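# Set the pump bottle upright on the table

## Task

Get the pump bottle standing upright on its base on the table top, then leave it there with neither arm, gripper nor camera cable in contact with it.

## Robot and tools

Robot: two arms, left_arm and right_arm, each ending in a two-finger gripper. The fingers point along the gripper's +z axis and close along its y axis. end_effector_position is the point between the finger pads, just under 1 cm behind the tips.

Frames. The scene frame has its origin at table-top height, midway between the nominal arm bases, with +z up, +x out over the table and left_arm on the +y side (arm names do not match image sides). Calibrated bases in the scene frame: left_arm at (-0.025, +0.278, +0.016) m, right_arm at (+0.009, -0.361, +0.034) m, both nearly unrotated, with +z up. Each arm's reported hand pose, velocities, targets and wrist camera pose are in that arm's own base frame; fixed cameras and the table use the scene frame. Printed positions and orientations may be off by a few centimetres, more at long reach.

execute_actions(actions, cameras). actions is a list of actions; each action is a list of up to 15 rows, and each row lasts one 1/30 s step, with the final row repeated until 15 steps are used. A row is always 14 numbers in [-1, 1]: dx, dy, dz, rx, ry, rz, opening for left_arm, then the same seven for right_arm. The six pose numbers are an offset, in that arm's base axes, from the arm's Hand target as it was when the action began (not from the prior row); rx, ry, rz form a single rotation vector about the Hand target's position. Scale: 1.0 equals 0.6 m or 180 degrees. Repeating an offset in a later action moves the target further. Sending six zeros re-commands the current Hand target. Opening is absolute: +1 fully open (about 87 mm between pads), +0.5 about 69 mm, 0 about 43 mm, -0.5 about 18 mm, -1 closed. Any opening you send is a command, so repeat the current value for a gripper you want unchanged. An empty actions list just reports state and images. cameras selects images: omitted, null or ["all"] gives all; [] gives none; a wrong name invalidates the call.

move(target, speed, blend, opening_speed, blocking, cameras). target is one 14-number row as above, or a list of up to 15 such rows, every row an offset from the same starting Hand targets. Grippers follow straight lines, rotating the short way. speed is the top path speed in m/s (0.002 to 2.9, default 0.25; rotation capped at twice that in rad/s), one value or one per target. blend (m) rounds corners between listed targets; 0 stops at each. opening_speed (0.2 or more, per second on the -1..+1 scale) ramps the fingers. All paths finish together, take at least 0.5 s and are cut off at 10 s. Paths do not avoid obstacles or the other arm. Fast moves overshoot and drift more and strike harder; aiming further past a contact pushes harder. Route around an arm's own base rather than close by it, or its shoulder posture may flip. The result adds a "move:" line with the outcome (done, off_target, moving, held, fault) and limits (paced = pose clipped, held = a check withheld steps). done means at rest within 10 mm and 2 degrees of the target; neither done nor off_target tells you about contact. blocking=false returns after about 0.5 s while the move continues.

wait(seconds 0 to 10): lets time pass with commands held. stop(): brakes a running move. zoom_image(camera, region [x0, y0, x1, y1] in pixels, at most 504x504) enlarges part of the latest image from cam_head_left, cam_head_right, cam_high, cam_low, cam_left_wrist or cam_right_wrist (all 896x504). finished_scene(scene): ends the current scene, giving its number; irreversible, so call it only once the bottle stands and nothing touches it.

Reading results. Hand target is your last commanded pose after clipping; the gripper often rests short of it, and waiting won't close the gap, so send the remainder as an offset. Orientation commands are clipped to within 40 degrees of the measured one per step. Friction and gravity can leave the gripper low, short or tilted, and small moves may go sideways or not happen; check position and orientation after each move. grip_measured is the finger motor's reading on the command scale (Joint positions shows it 0 closed to 1 open). To grip, command roughly 0.04 below the reading at first contact for full force, less for a lighter hold. Joint velocities reading "within noise" means the arm is still. Joint torques include the arm's own weight; joints 1 to 3 wrap at ±28 N m. Joint ranges (rad): waist -2.618 to 3.054, shoulder 0 to 3.142, elbow 0 to 3.142 (straight 2.901), wrist pitch and yaw ±1.571, wrist roll ±2.094.

Cautions. Do not drop the bottle, release it while it is moving, hit or shove it hard, or let it leave the table (leaving it off the table fails). Keep the arms from colliding or pinching each other; the clearance check does not guard gripper against gripper. An arm blocked by an object keeps pushing until you command its target back. Avoid long holds, stretched poses and unreachable targets: motors heat, a MOTOR HOT line warns at 75 °C, and at 90 °C the arm folds and goes idle for the rest of the scene. The simulation keeps running while you think. Loose objects may occasionally be nudged by outside pushes.

Each tool is called after "Emit:" as name([rows], argument=value, ...), one row to a line, values as JSON.

## Session

Emit:
execute_actions(actions=[])

Scene clock: 0.00 s.
left_arm: end_effector_position=(+0.3617, +0.0188, +0.0546) grip_measured=+0.973 end_effector_quat_wxyz=(+0.623, -0.045, +0.777, +0.072) | right_arm: end_effector_position=(+0.3672, -0.0059, +0.0754) grip_measured=+1.000 end_effector_quat_wxyz=(+0.631, +0.036, +0.775, +0.005)
Joint positions: left_arm=[-0.057 1.585 0.209 1.156 -0.225 0.007 0.987] | right_arm=[-0.01 1.458 0.241 1.012 0.027 0.06 1]
Joint velocities: within noise
Joint torques (N m): no reading
Motor temperatures (°C): left_arm=[33 47 42 43 32 31 31] | right_arm=[32 47 45 39 31 33 32]
Heat: left arm: 47 °C; right arm: 47 °C.
Hand target: left_arm +0.3666, +0.0185, +0.0651; +0.637, -0.047, +0.766, +0.070 | right_arm +0.3689, -0.0060, +0.0784; +0.634, +0.035, +0.772, +0.005
Tool commands: left_gripper/opening=+1.0 right_gripper/opening=+1.0

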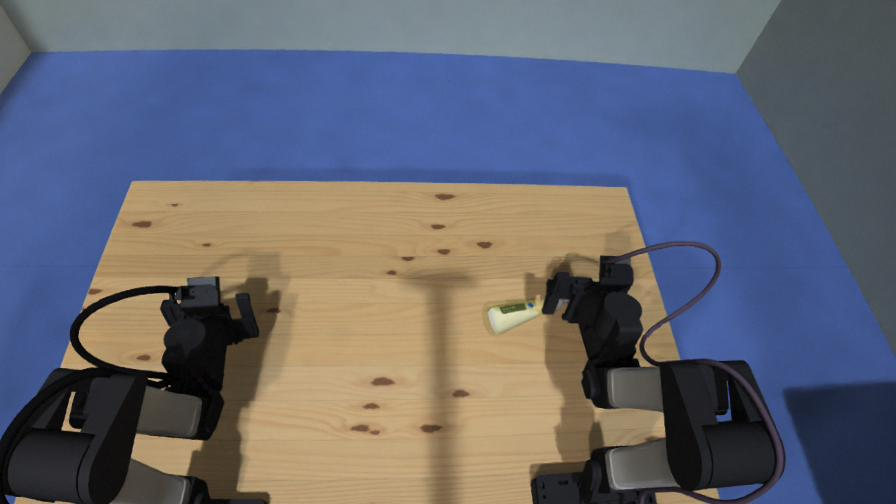

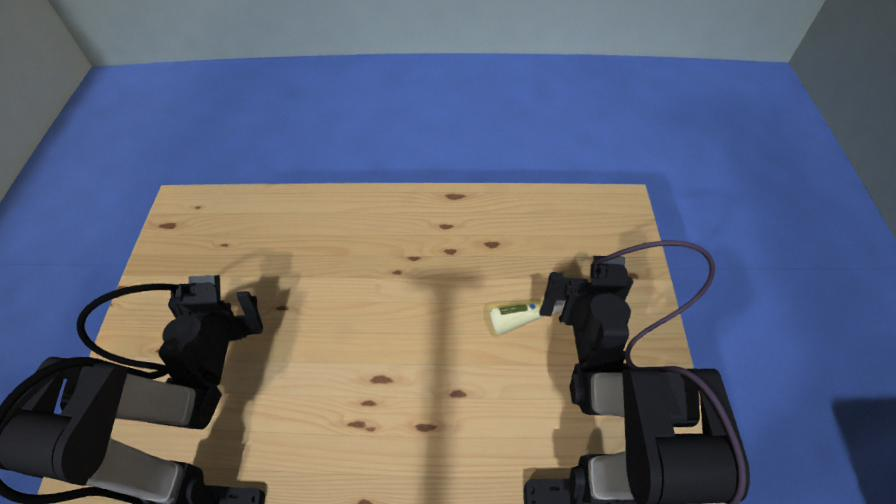

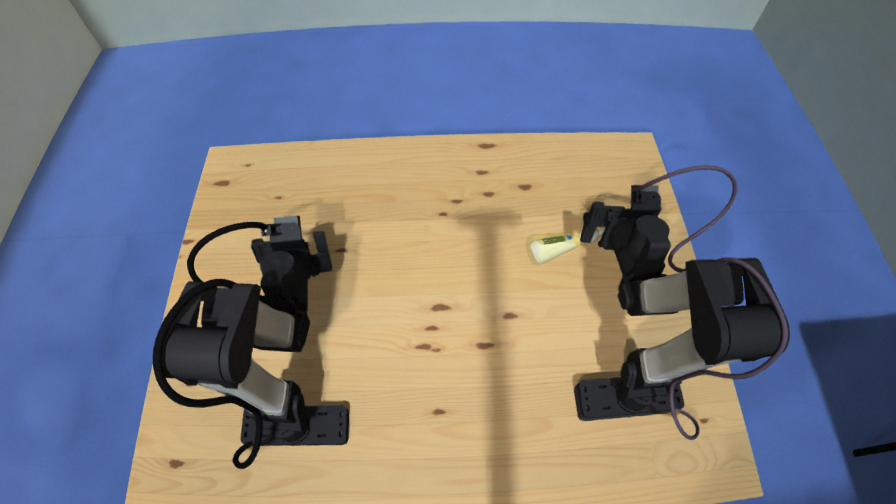

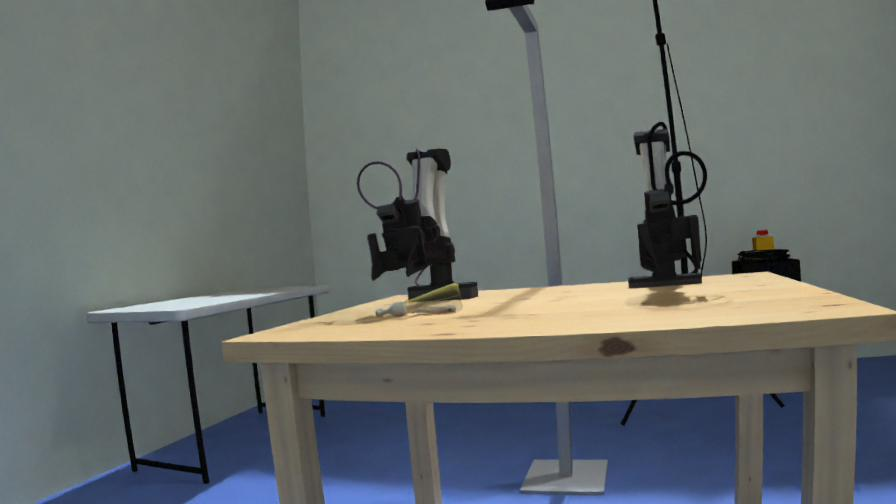

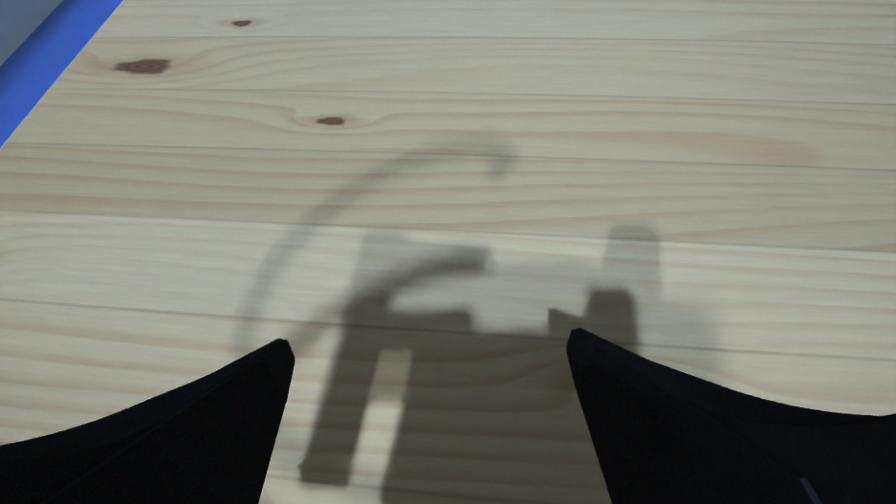

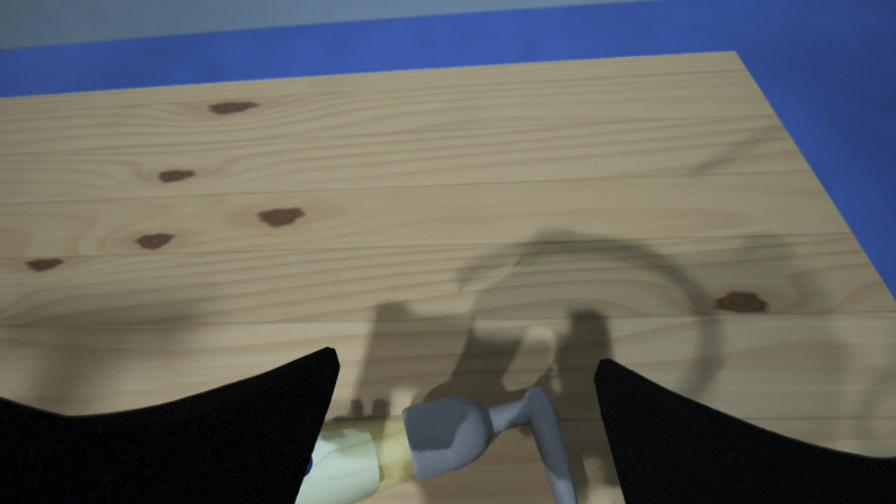

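Emit:
move([
  [0,0,0,0,0,0,1,-0.05,0,0.33,0,0,0,1],
  [0,0,0,0,0,0,1,-0.08,0.15,0.33,0,0.42,0,1],
], blend=0.05)

Emit:
zoom_image(camera="cam_high", region=[480, 180, 680, 300])

Emit:
zoom_image(camera="cam_low", region=[350, 250, 500, 340])

Scene clock: 15.87 s.
left_arm: end_effector_position=(+0.3617, +0.0188, +0.0546) grip_measured=+0.973 end_effector_quat_wxyz=(+0.623, -0.045, +0.777, +0.072) | right_arm: end_effector_position=(+0.3191, +0.0790, +0.2744) grip_measured=+1.000 end_effector_quat_wxyz=(+0.196, +0.028, +0.980, +0.023)
Joint positions: left_arm=[-0.057 1.585 0.209 1.156 -0.225 0.007 0.987] | right_arm=[0.238 1.742 2.123 -1.559 0.058 0.284 1]
Joint velocities: within noise
Joint torques (N m): left_arm=[0.18 -5 4.37 2.11 -0.01 -0.03] | right_arm=[0.14 -6.05 8.31 0.89 -0.15 0.05]
Motor temperatures (°C): left_arm=[33 48 42 47 32 31 31] | right_arm=[32 47 47 43 31 33 32]
Heat: left arm: 48 °C; right arm: 47 °C.
Hand target: left_arm +0.3666, +0.0185, +0.0651; +0.637, -0.047, +0.766, +0.070 | right_arm +0.3210, +0.0840, +0.2764; +0.028, +0.031, +0.999, -0.018
Off the commanded pose: left_arm 0.012 m, 2 deg | right_arm 0.006 m, 20 deg.
joint sent to its limit (right arm) — joint 4 (wrist pitch), lower limit. The joint targets are off in orientation, not in position.
move: off_target (left_arm, right_arm)

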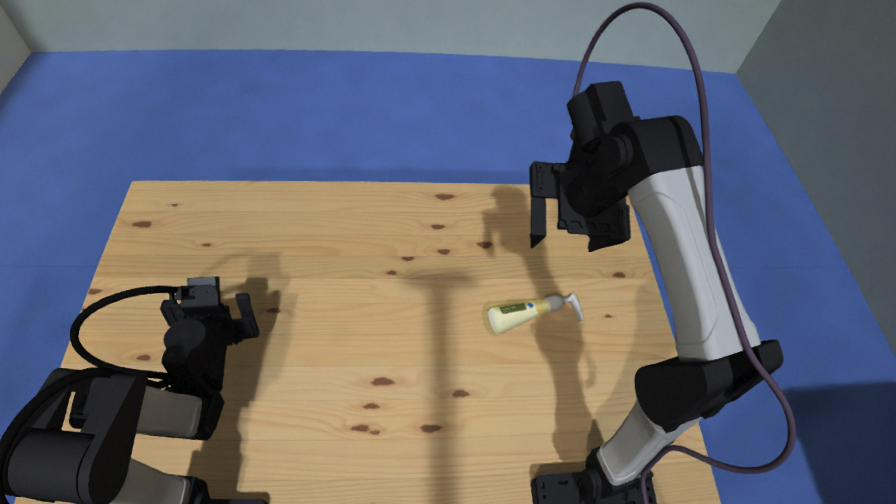

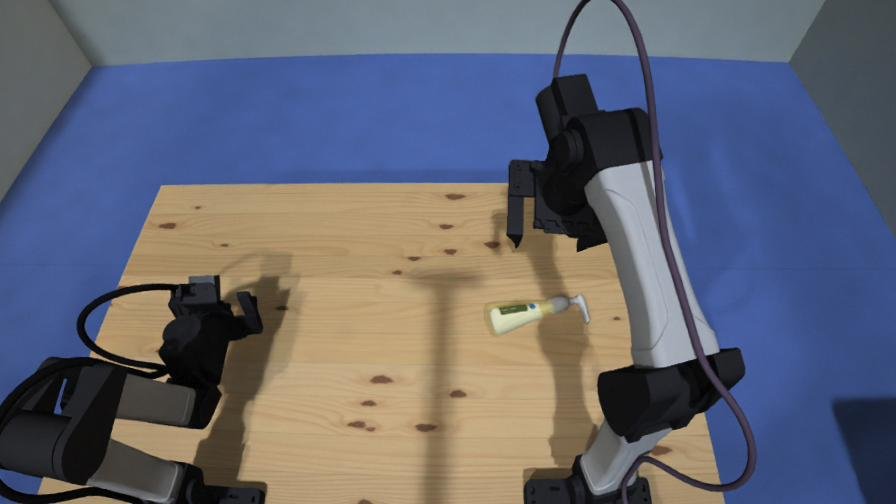

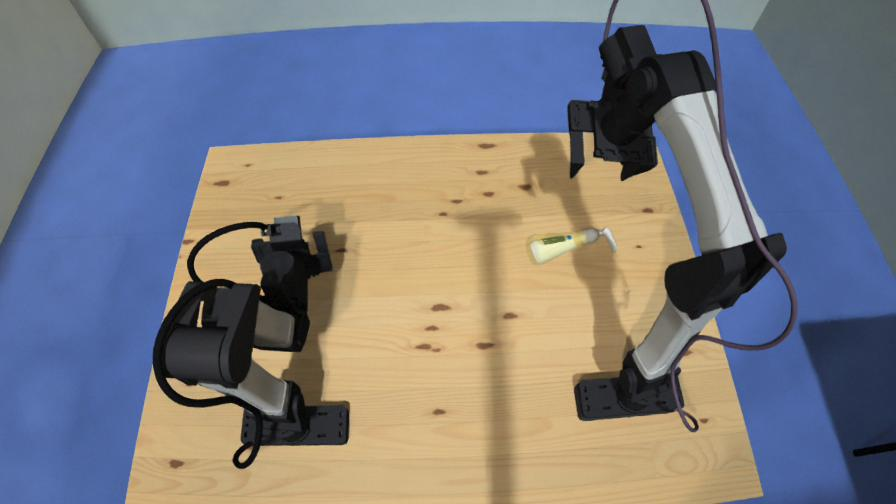

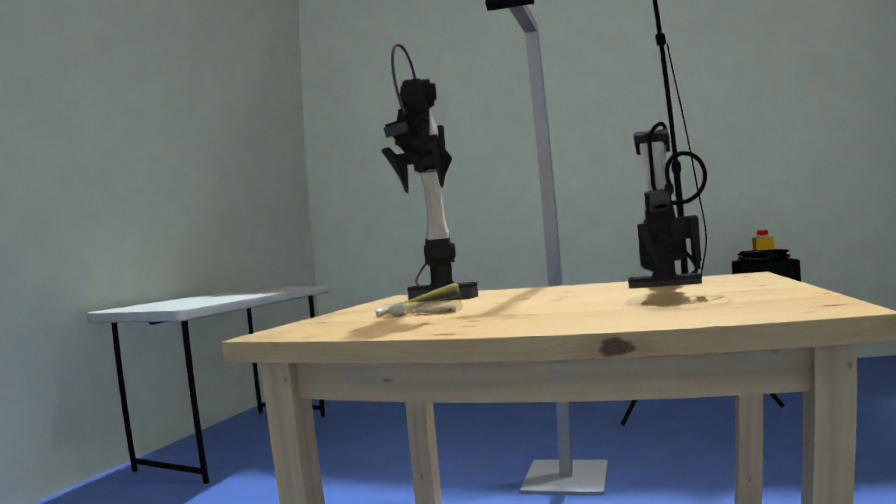

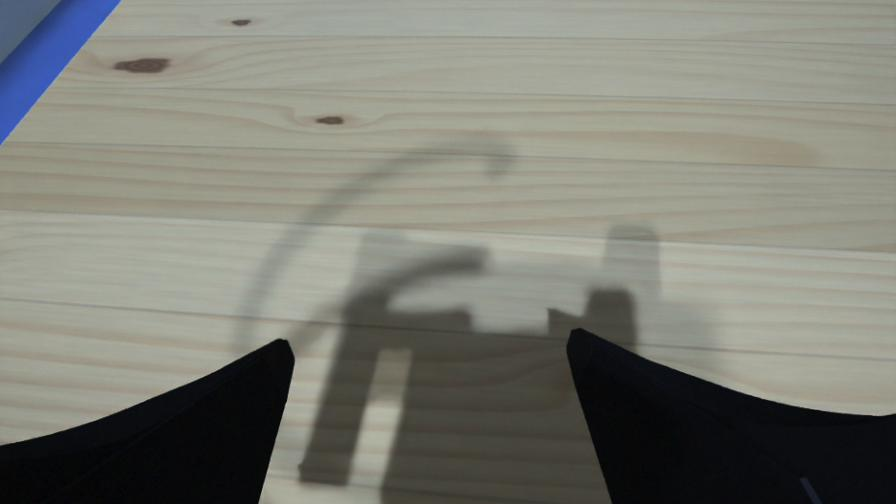

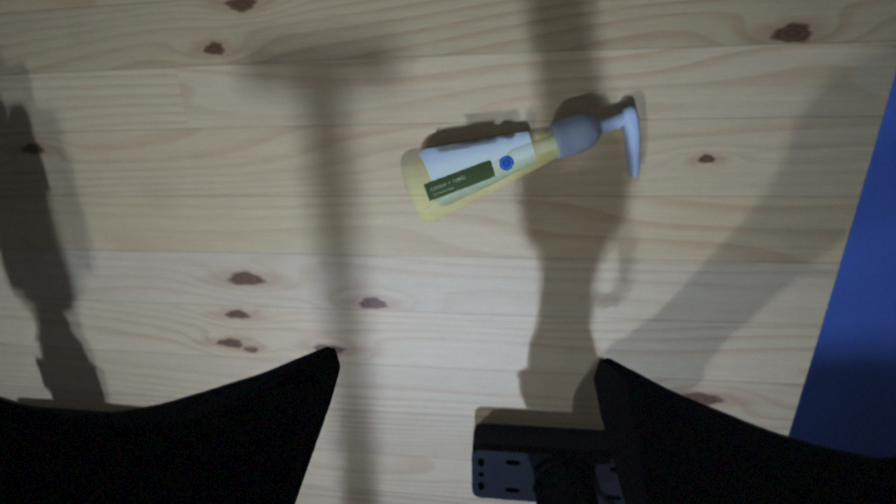

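Scaled by 2.520 from the camera's 896x504 image, which has a finer 1280x720 frame.

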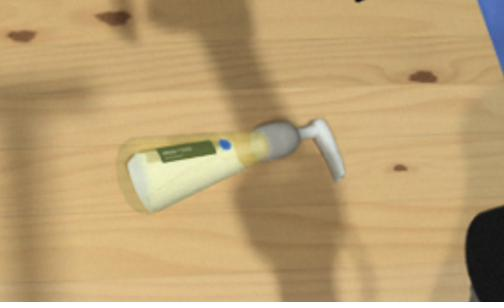

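Scaled by 3.360 from the camera's 896x504 image, which has a finer 1280x720 frame.

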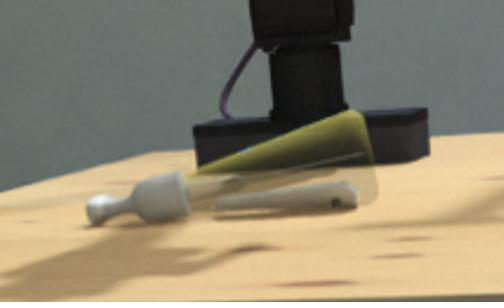

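Emit:
move(target=[0,0,0,0,0,0,1,0.032,-0.048,-0.094,0.0217,0.007,-0.419,1], cameras=["cam_high","cam_right_wrist","cam_low"])

Scene clock: 37.87 s.
left_arm: end_effector_position=(+0.3617, +0.0188, +0.0546) grip_measured=+0.973 end_effector_quat_wxyz=(+0.623, -0.045, +0.777, +0.072) | right_arm: end_effector_position=(+0.3413, +0.0563, +0.2293) grip_measured=+1.000 end_effector_quat_wxyz=(+0.068, +0.629, +0.771, +0.067)
Joint positions: left_arm=[-0.057 1.585 0.209 1.156 -0.225 0.007 0.987] | right_arm=[0.04 1.77 1.95 -1.56 -0.01 1.409 1]
Joint velocities: within noise
Joint torques (N m): left_arm=[0.18 -5 4.37 2.11 -0.01 -0.03] | right_arm=[-1.09 -6.31 4.78 0.52 -0.06 0.05]
Motor temperatures (°C): left_arm=[33 49 43 49 32 31 31] | right_arm=[32 49 49 40 31 33 32]
Heat: left arm: 49 °C; right arm: 49 °C.
Hand target: left_arm +0.3666, +0.0185, +0.0651; +0.637, -0.047, +0.766, +0.070 | right_arm +0.3401, +0.0553, +0.2201; +0.000, +0.636, +0.771, +0.001
Off the commanded pose: left_arm 0.012 m, 2 deg | right_arm 0.009 m, 11 deg.
joint sent to its limit (right arm) — joint 4 (wrist pitch), lower limit. The joint targets are off in orientation, not in position.
move: off_target (left_arm, right_arm)
Images, in order (width x height): cam_high 896x504, cam_low 896x504, cam_right_wrist 896x504.

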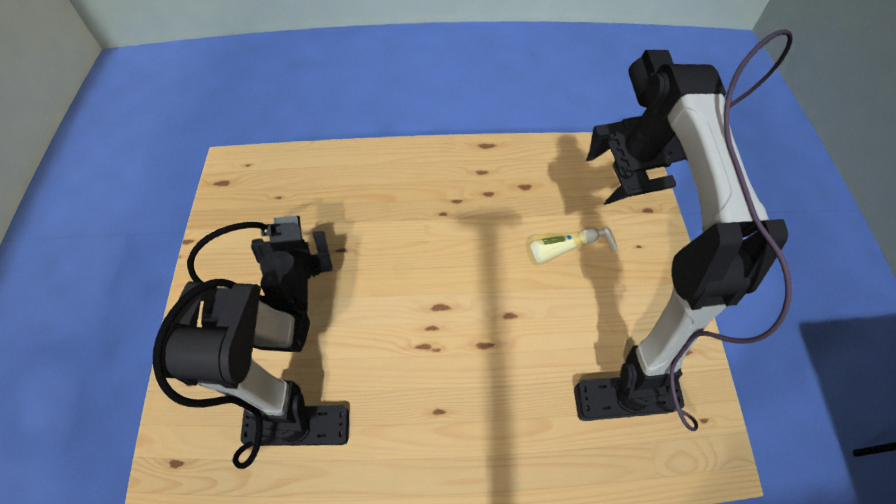

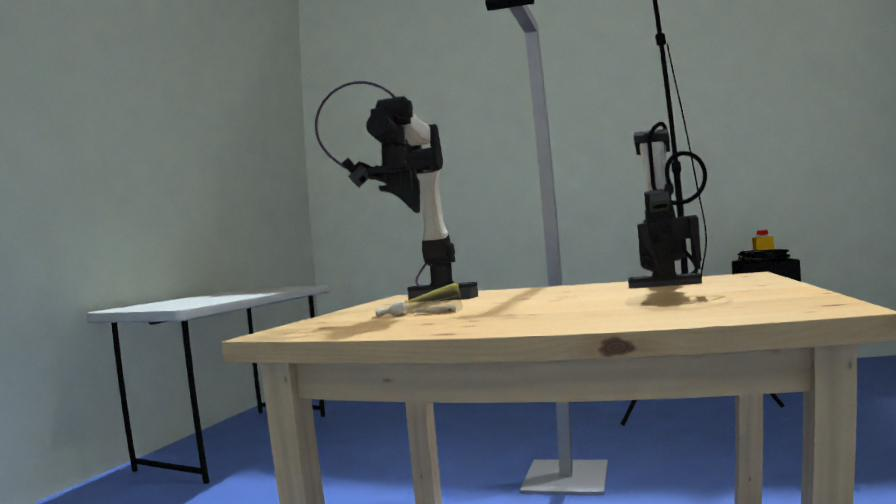

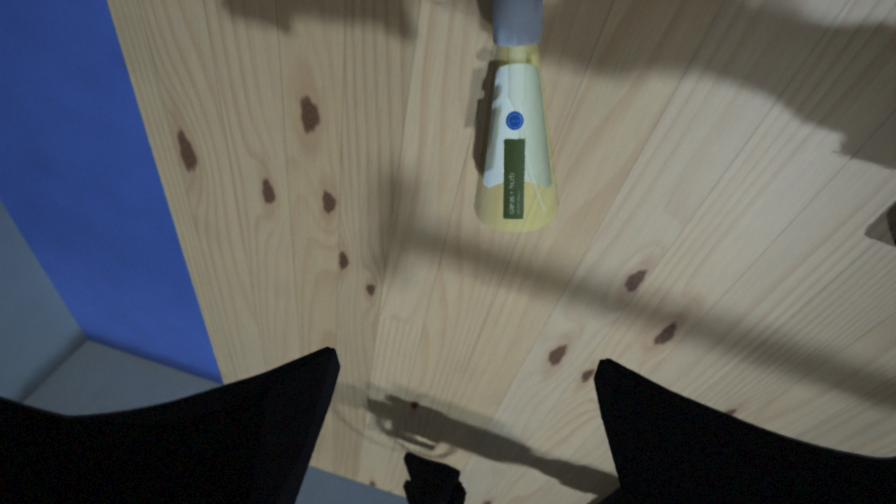

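Emit:
move(target=[0,0,0,0,0,0,1,0,0,-0.2,0,0,0,1], cameras=["cam_high","cam_right_wrist","cam_low"])

Scene clock: 45.40 s.
left_arm: end_effector_position=(+0.3617, +0.0188, +0.0546) grip_measured=+0.973 end_effector_quat_wxyz=(+0.623, -0.045, +0.777, +0.072) | right_arm: end_effector_position=(+0.3381, +0.0563, +0.1060) grip_measured=+1.000 end_effector_quat_wxyz=(-0.001, +0.633, +0.774, +0.006)
Joint positions: left_arm=[-0.057 1.585 0.209 1.156 -0.225 0.007 0.987] | right_arm=[0.04 1.851 1.564 -1.277 -0.01 1.411 1]
Joint velocities: within noise
Joint torques (N m): left_arm=[0.18 -5 4.37 2.1 -0.01 -0.03] | right_arm=[-0.25 -7.95 5.67 0.35 0.07 0.08]
Motor temperatures (°C): left_arm=[33 49 43 49 32 31 31] | right_arm=[32 49 49 39 31 33 32]
Heat: left arm: 49 °C; right arm: 49 °C.
Hand target: left_arm +0.3666, +0.0185, +0.0651; +0.637, -0.047, +0.766, +0.070 | right_arm +0.3401, +0.0553, +0.1000; +0.000, +0.636, +0.771, +0.001
Off the commanded pose: left_arm 0.012 m, 2 deg | right_arm 0.006 m, 1 deg.
move: off_target (left_arm)
Images, in order (width x height): cam_high 896x504, cam_low 896x504, cam_right_wrist 896x504.

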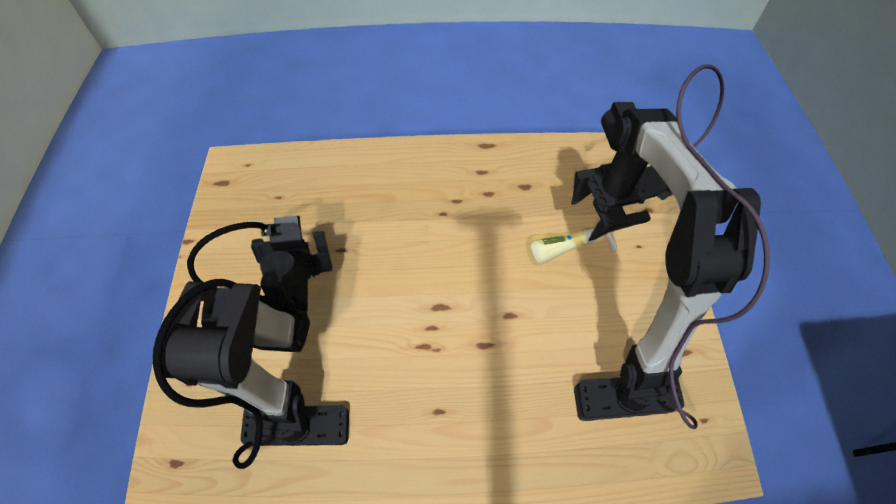

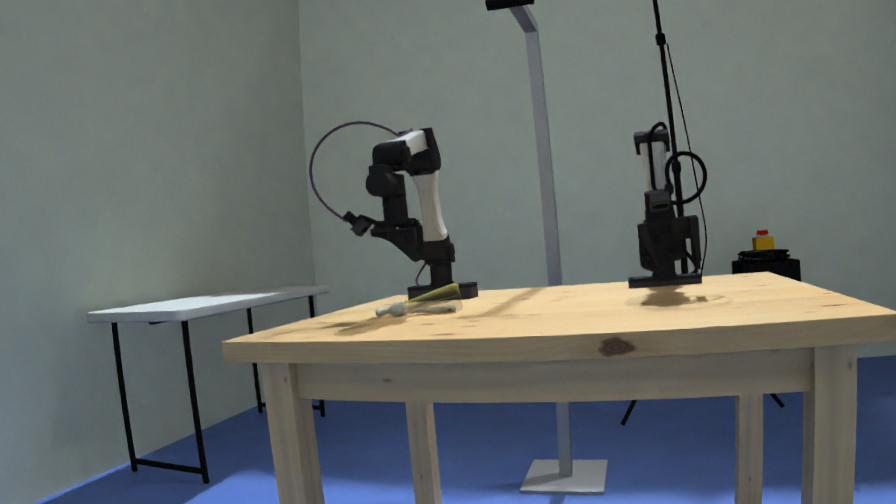

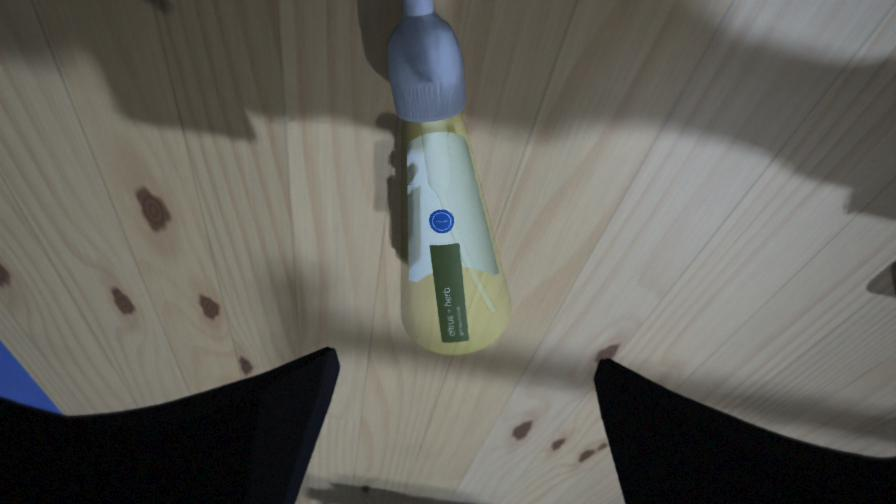

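Emit:
move(target=[0,0,0,0,0,0,1,0.02,0,-0.11,0,0,0.033,1], cameras=["cam_high","cam_right_wrist","cam_low"])

Emit:
zoom_image(camera="cam_low", region=[330, 190, 500, 340])

Scene clock: 50.57 s.
left_arm: end_effector_position=(+0.3617, +0.0188, +0.0546) grip_measured=+0.973 end_effector_quat_wxyz=(+0.623, -0.045, +0.777, +0.072) | right_arm: end_effector_position=(+0.3527, +0.0561, +0.0417) grip_measured=+1.000 end_effector_quat_wxyz=(+0.001, +0.599, +0.800, +0.007)
Joint positions: left_arm=[-0.057 1.585 0.209 1.156 -0.225 0.007 0.987] | right_arm=[0.04 1.955 1.445 -1.05 -0.01 1.325 1]
Joint velocities: within noise
Joint torques (N m): left_arm=[0.18 -5 4.37 2.1 -0.02 -0.03] | right_arm=[-0.13 -8.46 5.31 0.42 0.07 -0.08]
Motor temperatures (°C): left_arm=[33 49 43 49 32 31 31] | right_arm=[32 50 49 39 31 33 32]
Heat: left arm: 49 °C; right arm: 50 °C.
Hand target: left_arm +0.3666, +0.0185, +0.0651; +0.637, -0.047, +0.766, +0.070 | right_arm +0.3521, +0.0553, +0.0341; +0.000, +0.596, +0.803, +0.001
Off the commanded pose: left_arm 0.012 m, 2 deg | right_arm 0.008 m, 1 deg.
move: off_target (left_arm)
Images, in order (width x height): cam_high 896x504, cam_low 896x504, cam_right_wrist 896x504.

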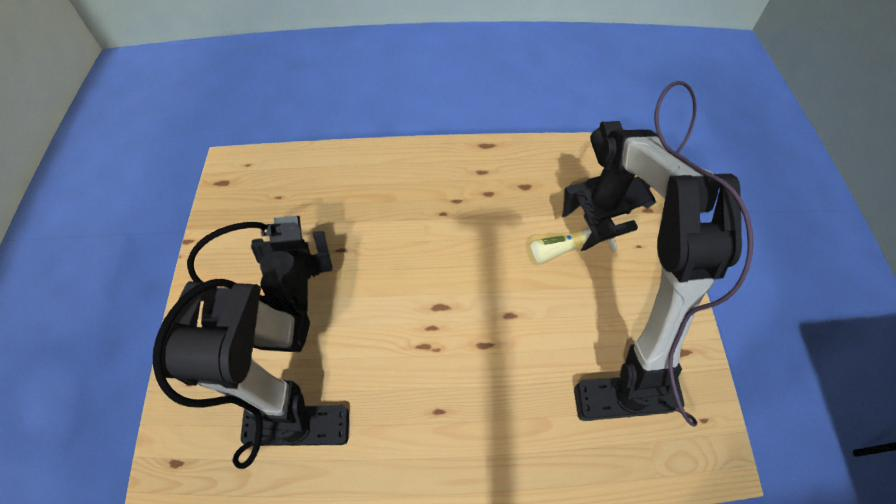

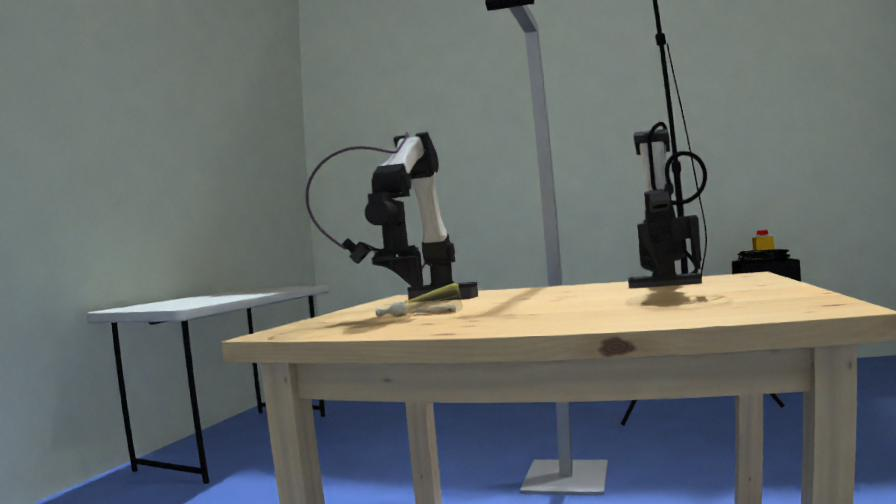

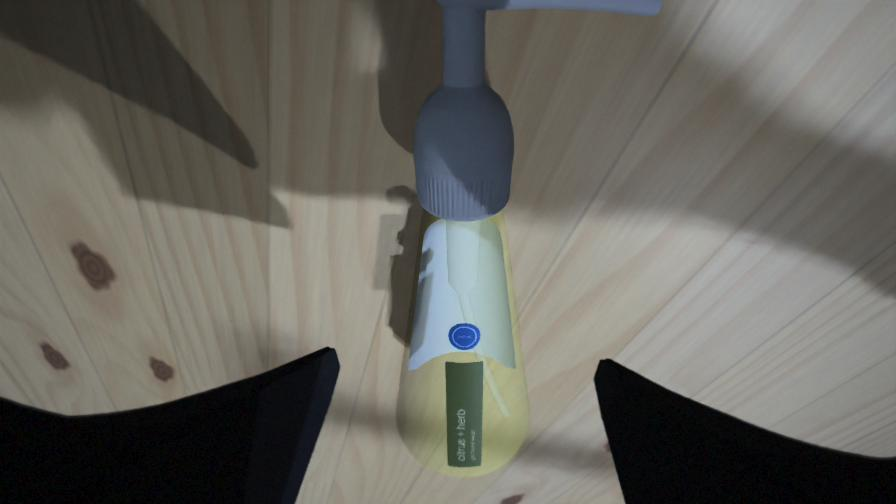

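Scaled by 2.965 from the camera's 896x504 image, which has a finer 1280x720 frame.

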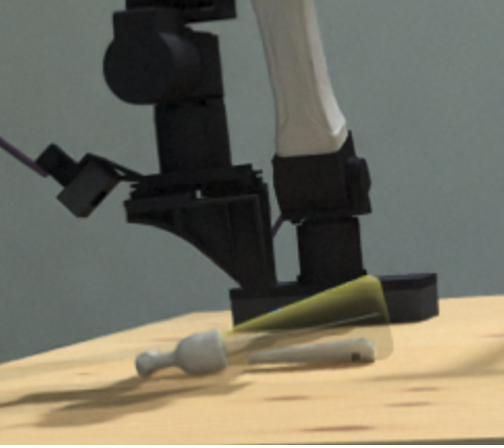

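Emit:
move(target=[0,0,0,0,0,0,1,0,-0.02,-0.058,0,0,0,1], speed=0.12, cameras=["cam_right_wrist","cam_low"])

Emit:
zoom_image(camera="cam_low", region=[330, 190, 500, 340])

Scene clock: 57.97 s.
left_arm: end_effector_position=(+0.3617, +0.0188, +0.0546) grip_measured=+0.973 end_effector_quat_wxyz=(+0.623, -0.045, +0.777, +0.072) | right_arm: end_effector_position=(+0.3540, +0.0468, +0.0089) grip_measured=+1.000 end_effector_quat_wxyz=(+0.004, +0.596, +0.803, +0.009)
Joint positions: left_arm=[-0.057 1.585 0.209 1.156 -0.225 0.007 0.987] | right_arm=[0.014 1.995 1.364 -0.924 -0.01 1.292 1]
Joint velocities: within noise
Joint torques (N m): left_arm=[0.18 -5 4.37 2.11 -0.01 -0.03] | right_arm=[-0.76 -8.16 5 0.45 0.05 -0.09]
Motor temperatures (°C): left_arm=[33 49 43 50 32 31 31] | right_arm=[32 51 49 39 31 33 32]
Heat: left arm: 50 °C; right arm: 51 °C.
Hand target: left_arm +0.3666, +0.0185, +0.0651; +0.637, -0.047, +0.766, +0.070 | right_arm +0.3521, +0.0432, -0.0007; +0.000, +0.595, +0.803, +0.001
Off the commanded pose: left_arm 0.012 m, 2 deg | right_arm 0.010 m, 1 deg.
move: off_target (left_arm)
Images, in order (width x height): cam_low 896x504, cam_right_wrist 896x504.

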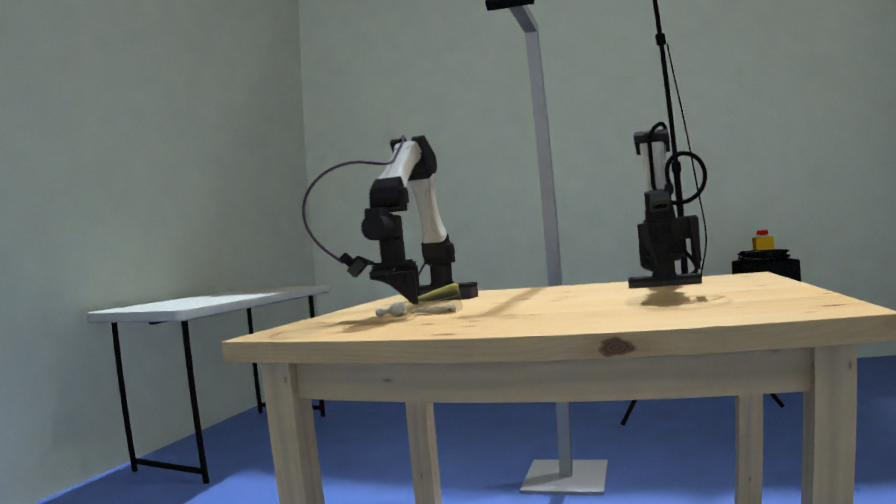

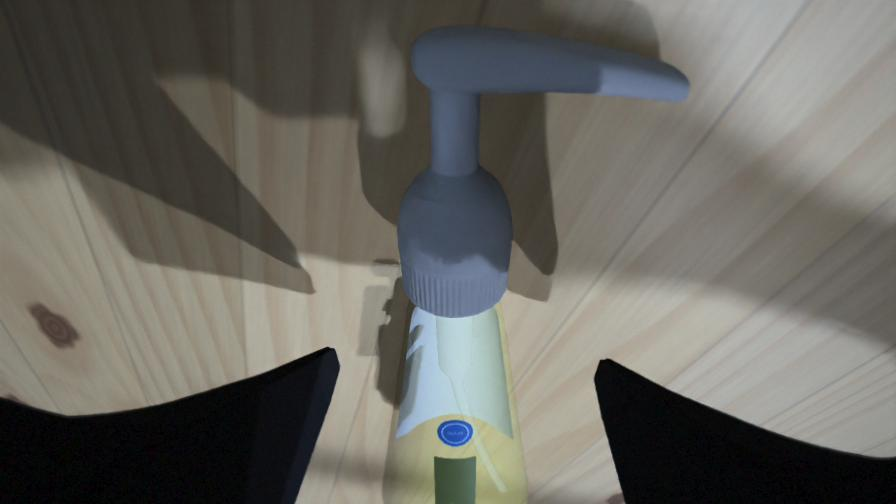

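Scaled by 2.965 from the camera's 896x504 image, which has a finer 1280x720 frame.

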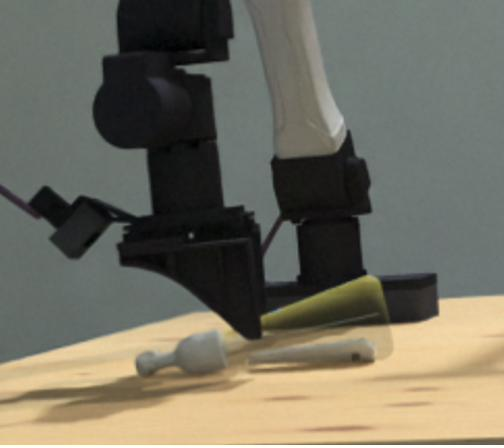

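Emit:
move(target=[0,0,0,0,0,0,1,0.0,-0.012,-0.028,0,0,0,1], speed=0.1, cameras=["cam_right_wrist","cam_low"])

Emit:
move(target=[0,0,0,0,0,0,1,0.0,0,0,0,0,0,-0.4], opening_speed=0.8, cameras=["cam_right_wrist","cam_low"])

Emit:
zoom_image(camera="cam_low", region=[330, 190, 500, 340])

Scene clock: 62.33 s.
left_arm: end_effector_position=(+0.3617, +0.0188, +0.0546) grip_measured=+0.973 end_effector_quat_wxyz=(+0.623, -0.045, +0.777, +0.072) | right_arm: end_effector_position=(+0.3551, +0.0399, -0.0071) grip_measured=+1.000 end_effector_quat_wxyz=(+0.005, +0.596, +0.803, +0.010)
Joint positions: left_arm=[-0.057 1.585 0.209 1.156 -0.225 0.007 0.987] | right_arm=[-0.005 2.021 1.334 -0.864 -0.01 1.272 1]
Joint velocities: within noise
Joint torques (N m): left_arm=[0.2 -4.98 4.38 2.11 -0.02 -0.03] | right_arm=[-0.84 -8.14 4.78 0.48 0.06 -0.12]
Motor temperatures (°C): left_arm=[33 49 43 50 32 31 31] | right_arm=[32 51 48 38 31 33 32]
Heat: left arm: 50 °C; right arm: 51 °C.
Hand target: left_arm +0.3666, +0.0185, +0.0651; +0.637, -0.047, +0.766, +0.070 | right_arm +0.3521, +0.0361, -0.0176; +0.000, +0.596, +0.803, +0.001
Off the commanded pose: left_arm 0.012 m, 2 deg | right_arm 0.011 m, 1 deg.
move: off_target (left_arm, right_arm)
Images, in order (width x height): cam_low 896x504, cam_right_wrist 896x504.

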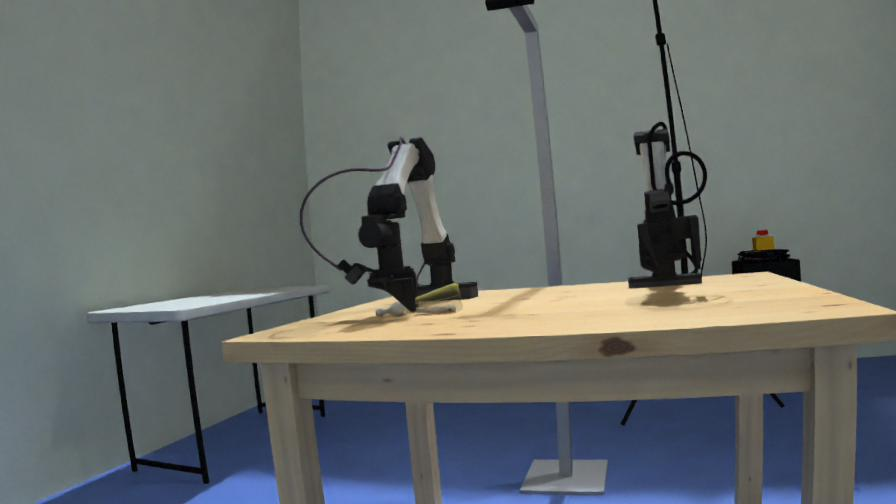

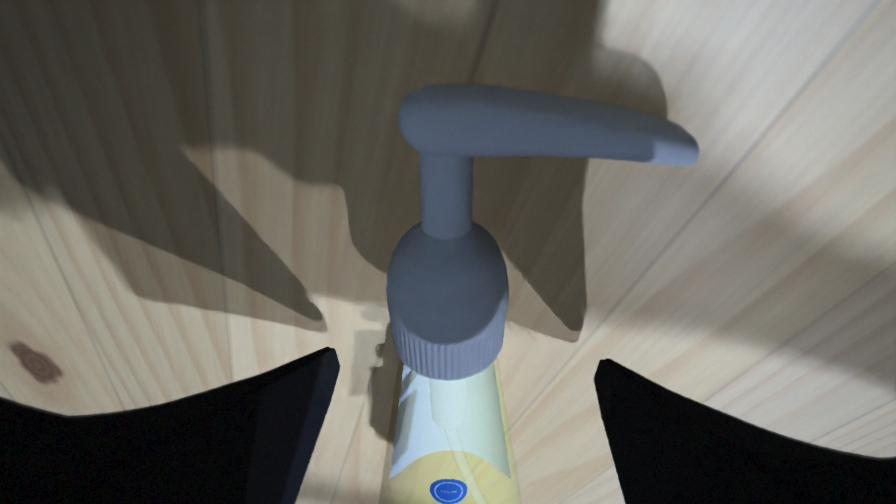

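Scene clock: 64.30 s.
left_arm: end_effector_position=(+0.3617, +0.0188, +0.0546) grip_measured=+0.973 end_effector_quat_wxyz=(+0.623, -0.045, +0.777, +0.072) | right_arm: end_effector_position=(+0.3572, +0.0399, -0.0072) grip_measured=-0.160 end_effector_quat_wxyz=(+0.008, +0.596, +0.803, +0.012)
Joint positions: left_arm=[-0.057 1.585 0.209 1.156 -0.225 0.007 0.987] | right_arm=[-0.005 2.021 1.334 -0.855 -0.01 1.272 0.42]
Joint velocities: within noise
Joint torques (N m): left_arm=[0.18 -5 4.37 2.11 -0.01 -0.03] | right_arm=[-0.83 -8.12 4.78 0.39 0.07 -0.09]
Motor temperatures (°C): left_arm=[33 49 43 50 32 31 31] | right_arm=[32 51 48 38 31 33 32]
Heat: left arm: 50 °C; right arm: 51 °C.
Hand target: left_arm +0.3666, +0.0185, +0.0651; +0.637, -0.047, +0.766, +0.070 | right_arm +0.3521, +0.0361, -0.0176; +0.000, +0.595, +0.803, +0.001
Off the commanded pose: left_arm 0.012 m, 2 deg | right_arm 0.012 m, 2 deg.
move: off_target (left_arm, right_arm)
Images, in order (width x height): cam_low 896x504, cam_right_wrist 896x504.

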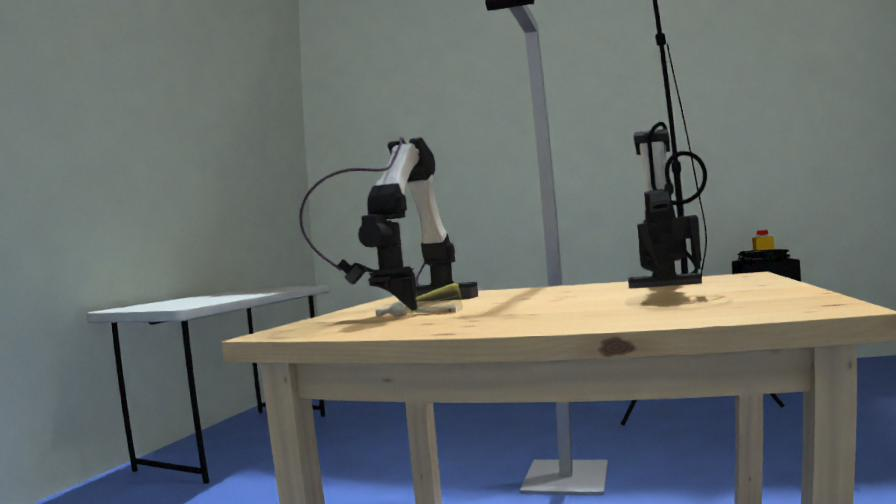

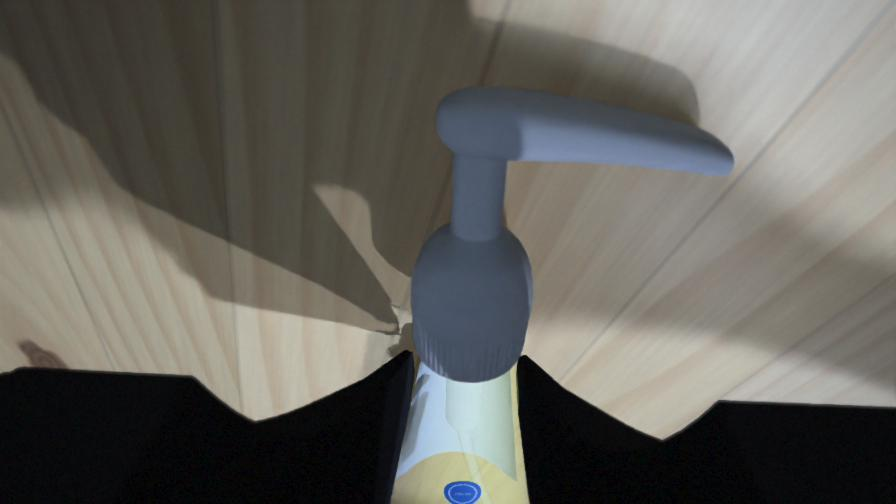

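Scaled by 2.965 from the camera's 896x504 image, which has a finer 1280x720 frame.

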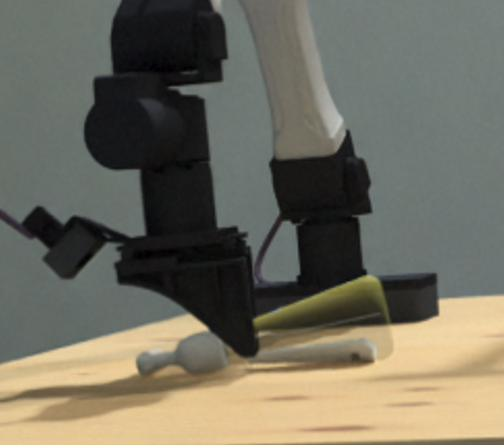

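Emit:
move([
  [0,0,0,0,0,0,1,0,0,0.26,0,0,0,-0.4],
  [0,0,0,0,0,0,1,0,0,0.27,0,0,0.406,-0.4],
], speed=0.4, blend=0.02, cameras=["cam_right_wrist","cam_low","cam_high"])

Scene clock: 72.43 s.
left_arm: end_effector_position=(+0.3617, +0.0188, +0.0546) grip_measured=+0.973 end_effector_quat_wxyz=(+0.623, -0.045, +0.777, +0.072) | right_arm: end_effector_position=(+0.3547, +0.0328, +0.1419) grip_measured=-0.163 end_effector_quat_wxyz=(+0.012, +0.007, +1.000, -0.003)
Joint positions: left_arm=[-0.057 1.585 0.209 1.156 -0.225 0.007 0.987] | right_arm=[0.085 2.059 2 -1.489 0.009 0.1 0.418]
Joint velocities: within noise
Joint torques (N m): left_arm=[0.18 -5 4.37 2.11 -0.02 -0.03] | right_arm=[0.18 -9.4 9.25 0.03 -0.15 -0.07]
Motor temperatures (°C): left_arm=[33 49 43 50 32 30 31] | right_arm=[32 52 49 38 31 33 32]
Heat: left arm: 50 °C; right arm: 52 °C.
Hand target: left_arm +0.3666, +0.0185, +0.0651; +0.637, -0.047, +0.766, +0.070 | right_arm +0.3521, +0.0360, +0.1444; +0.000, +0.000, +1.000, +0.000
Off the commanded pose: left_arm 0.012 m, 2 deg | right_arm 0.005 m, 2 deg.
move: off_target (left_arm)
Images, in order (width x height): cam_high 896x504, cam_low 896x504, cam_right_wrist 896x504.

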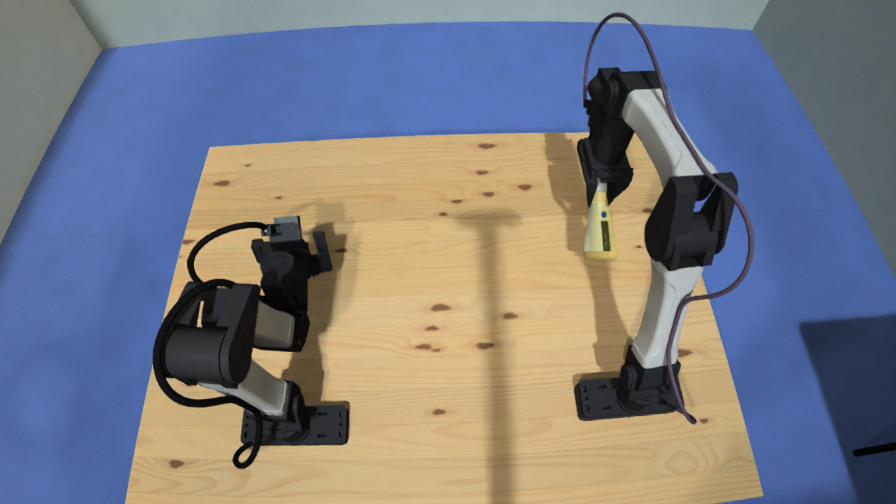

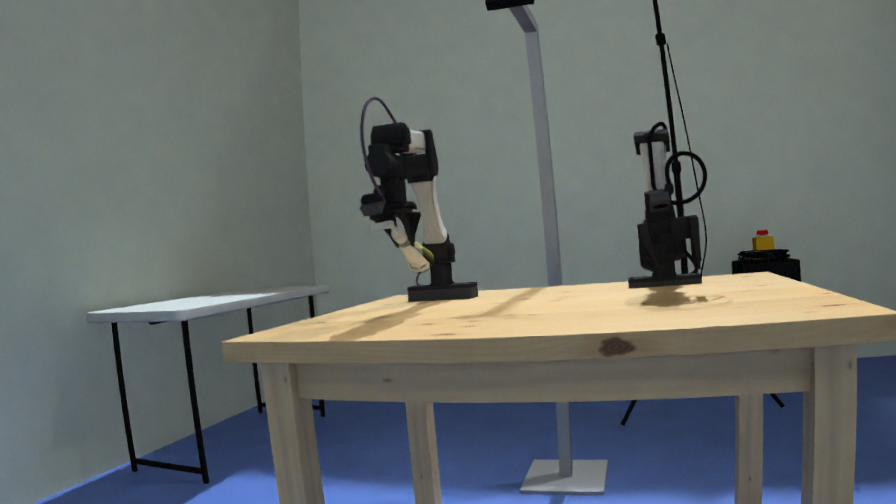

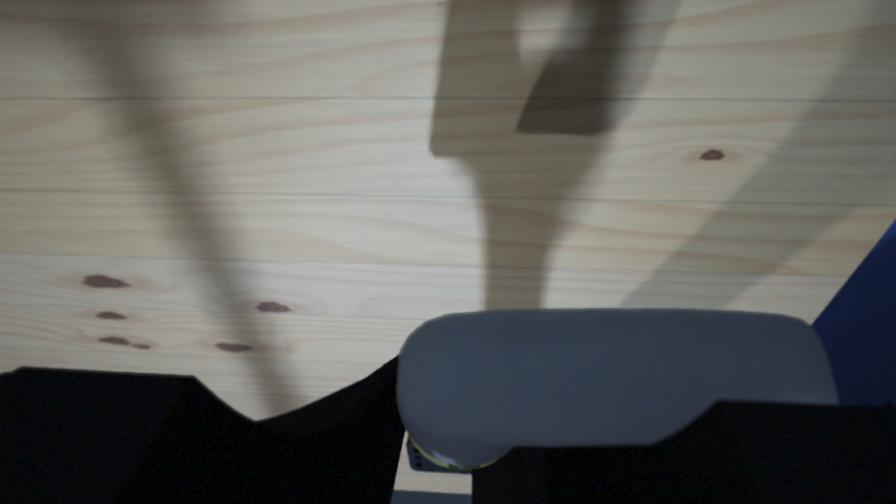

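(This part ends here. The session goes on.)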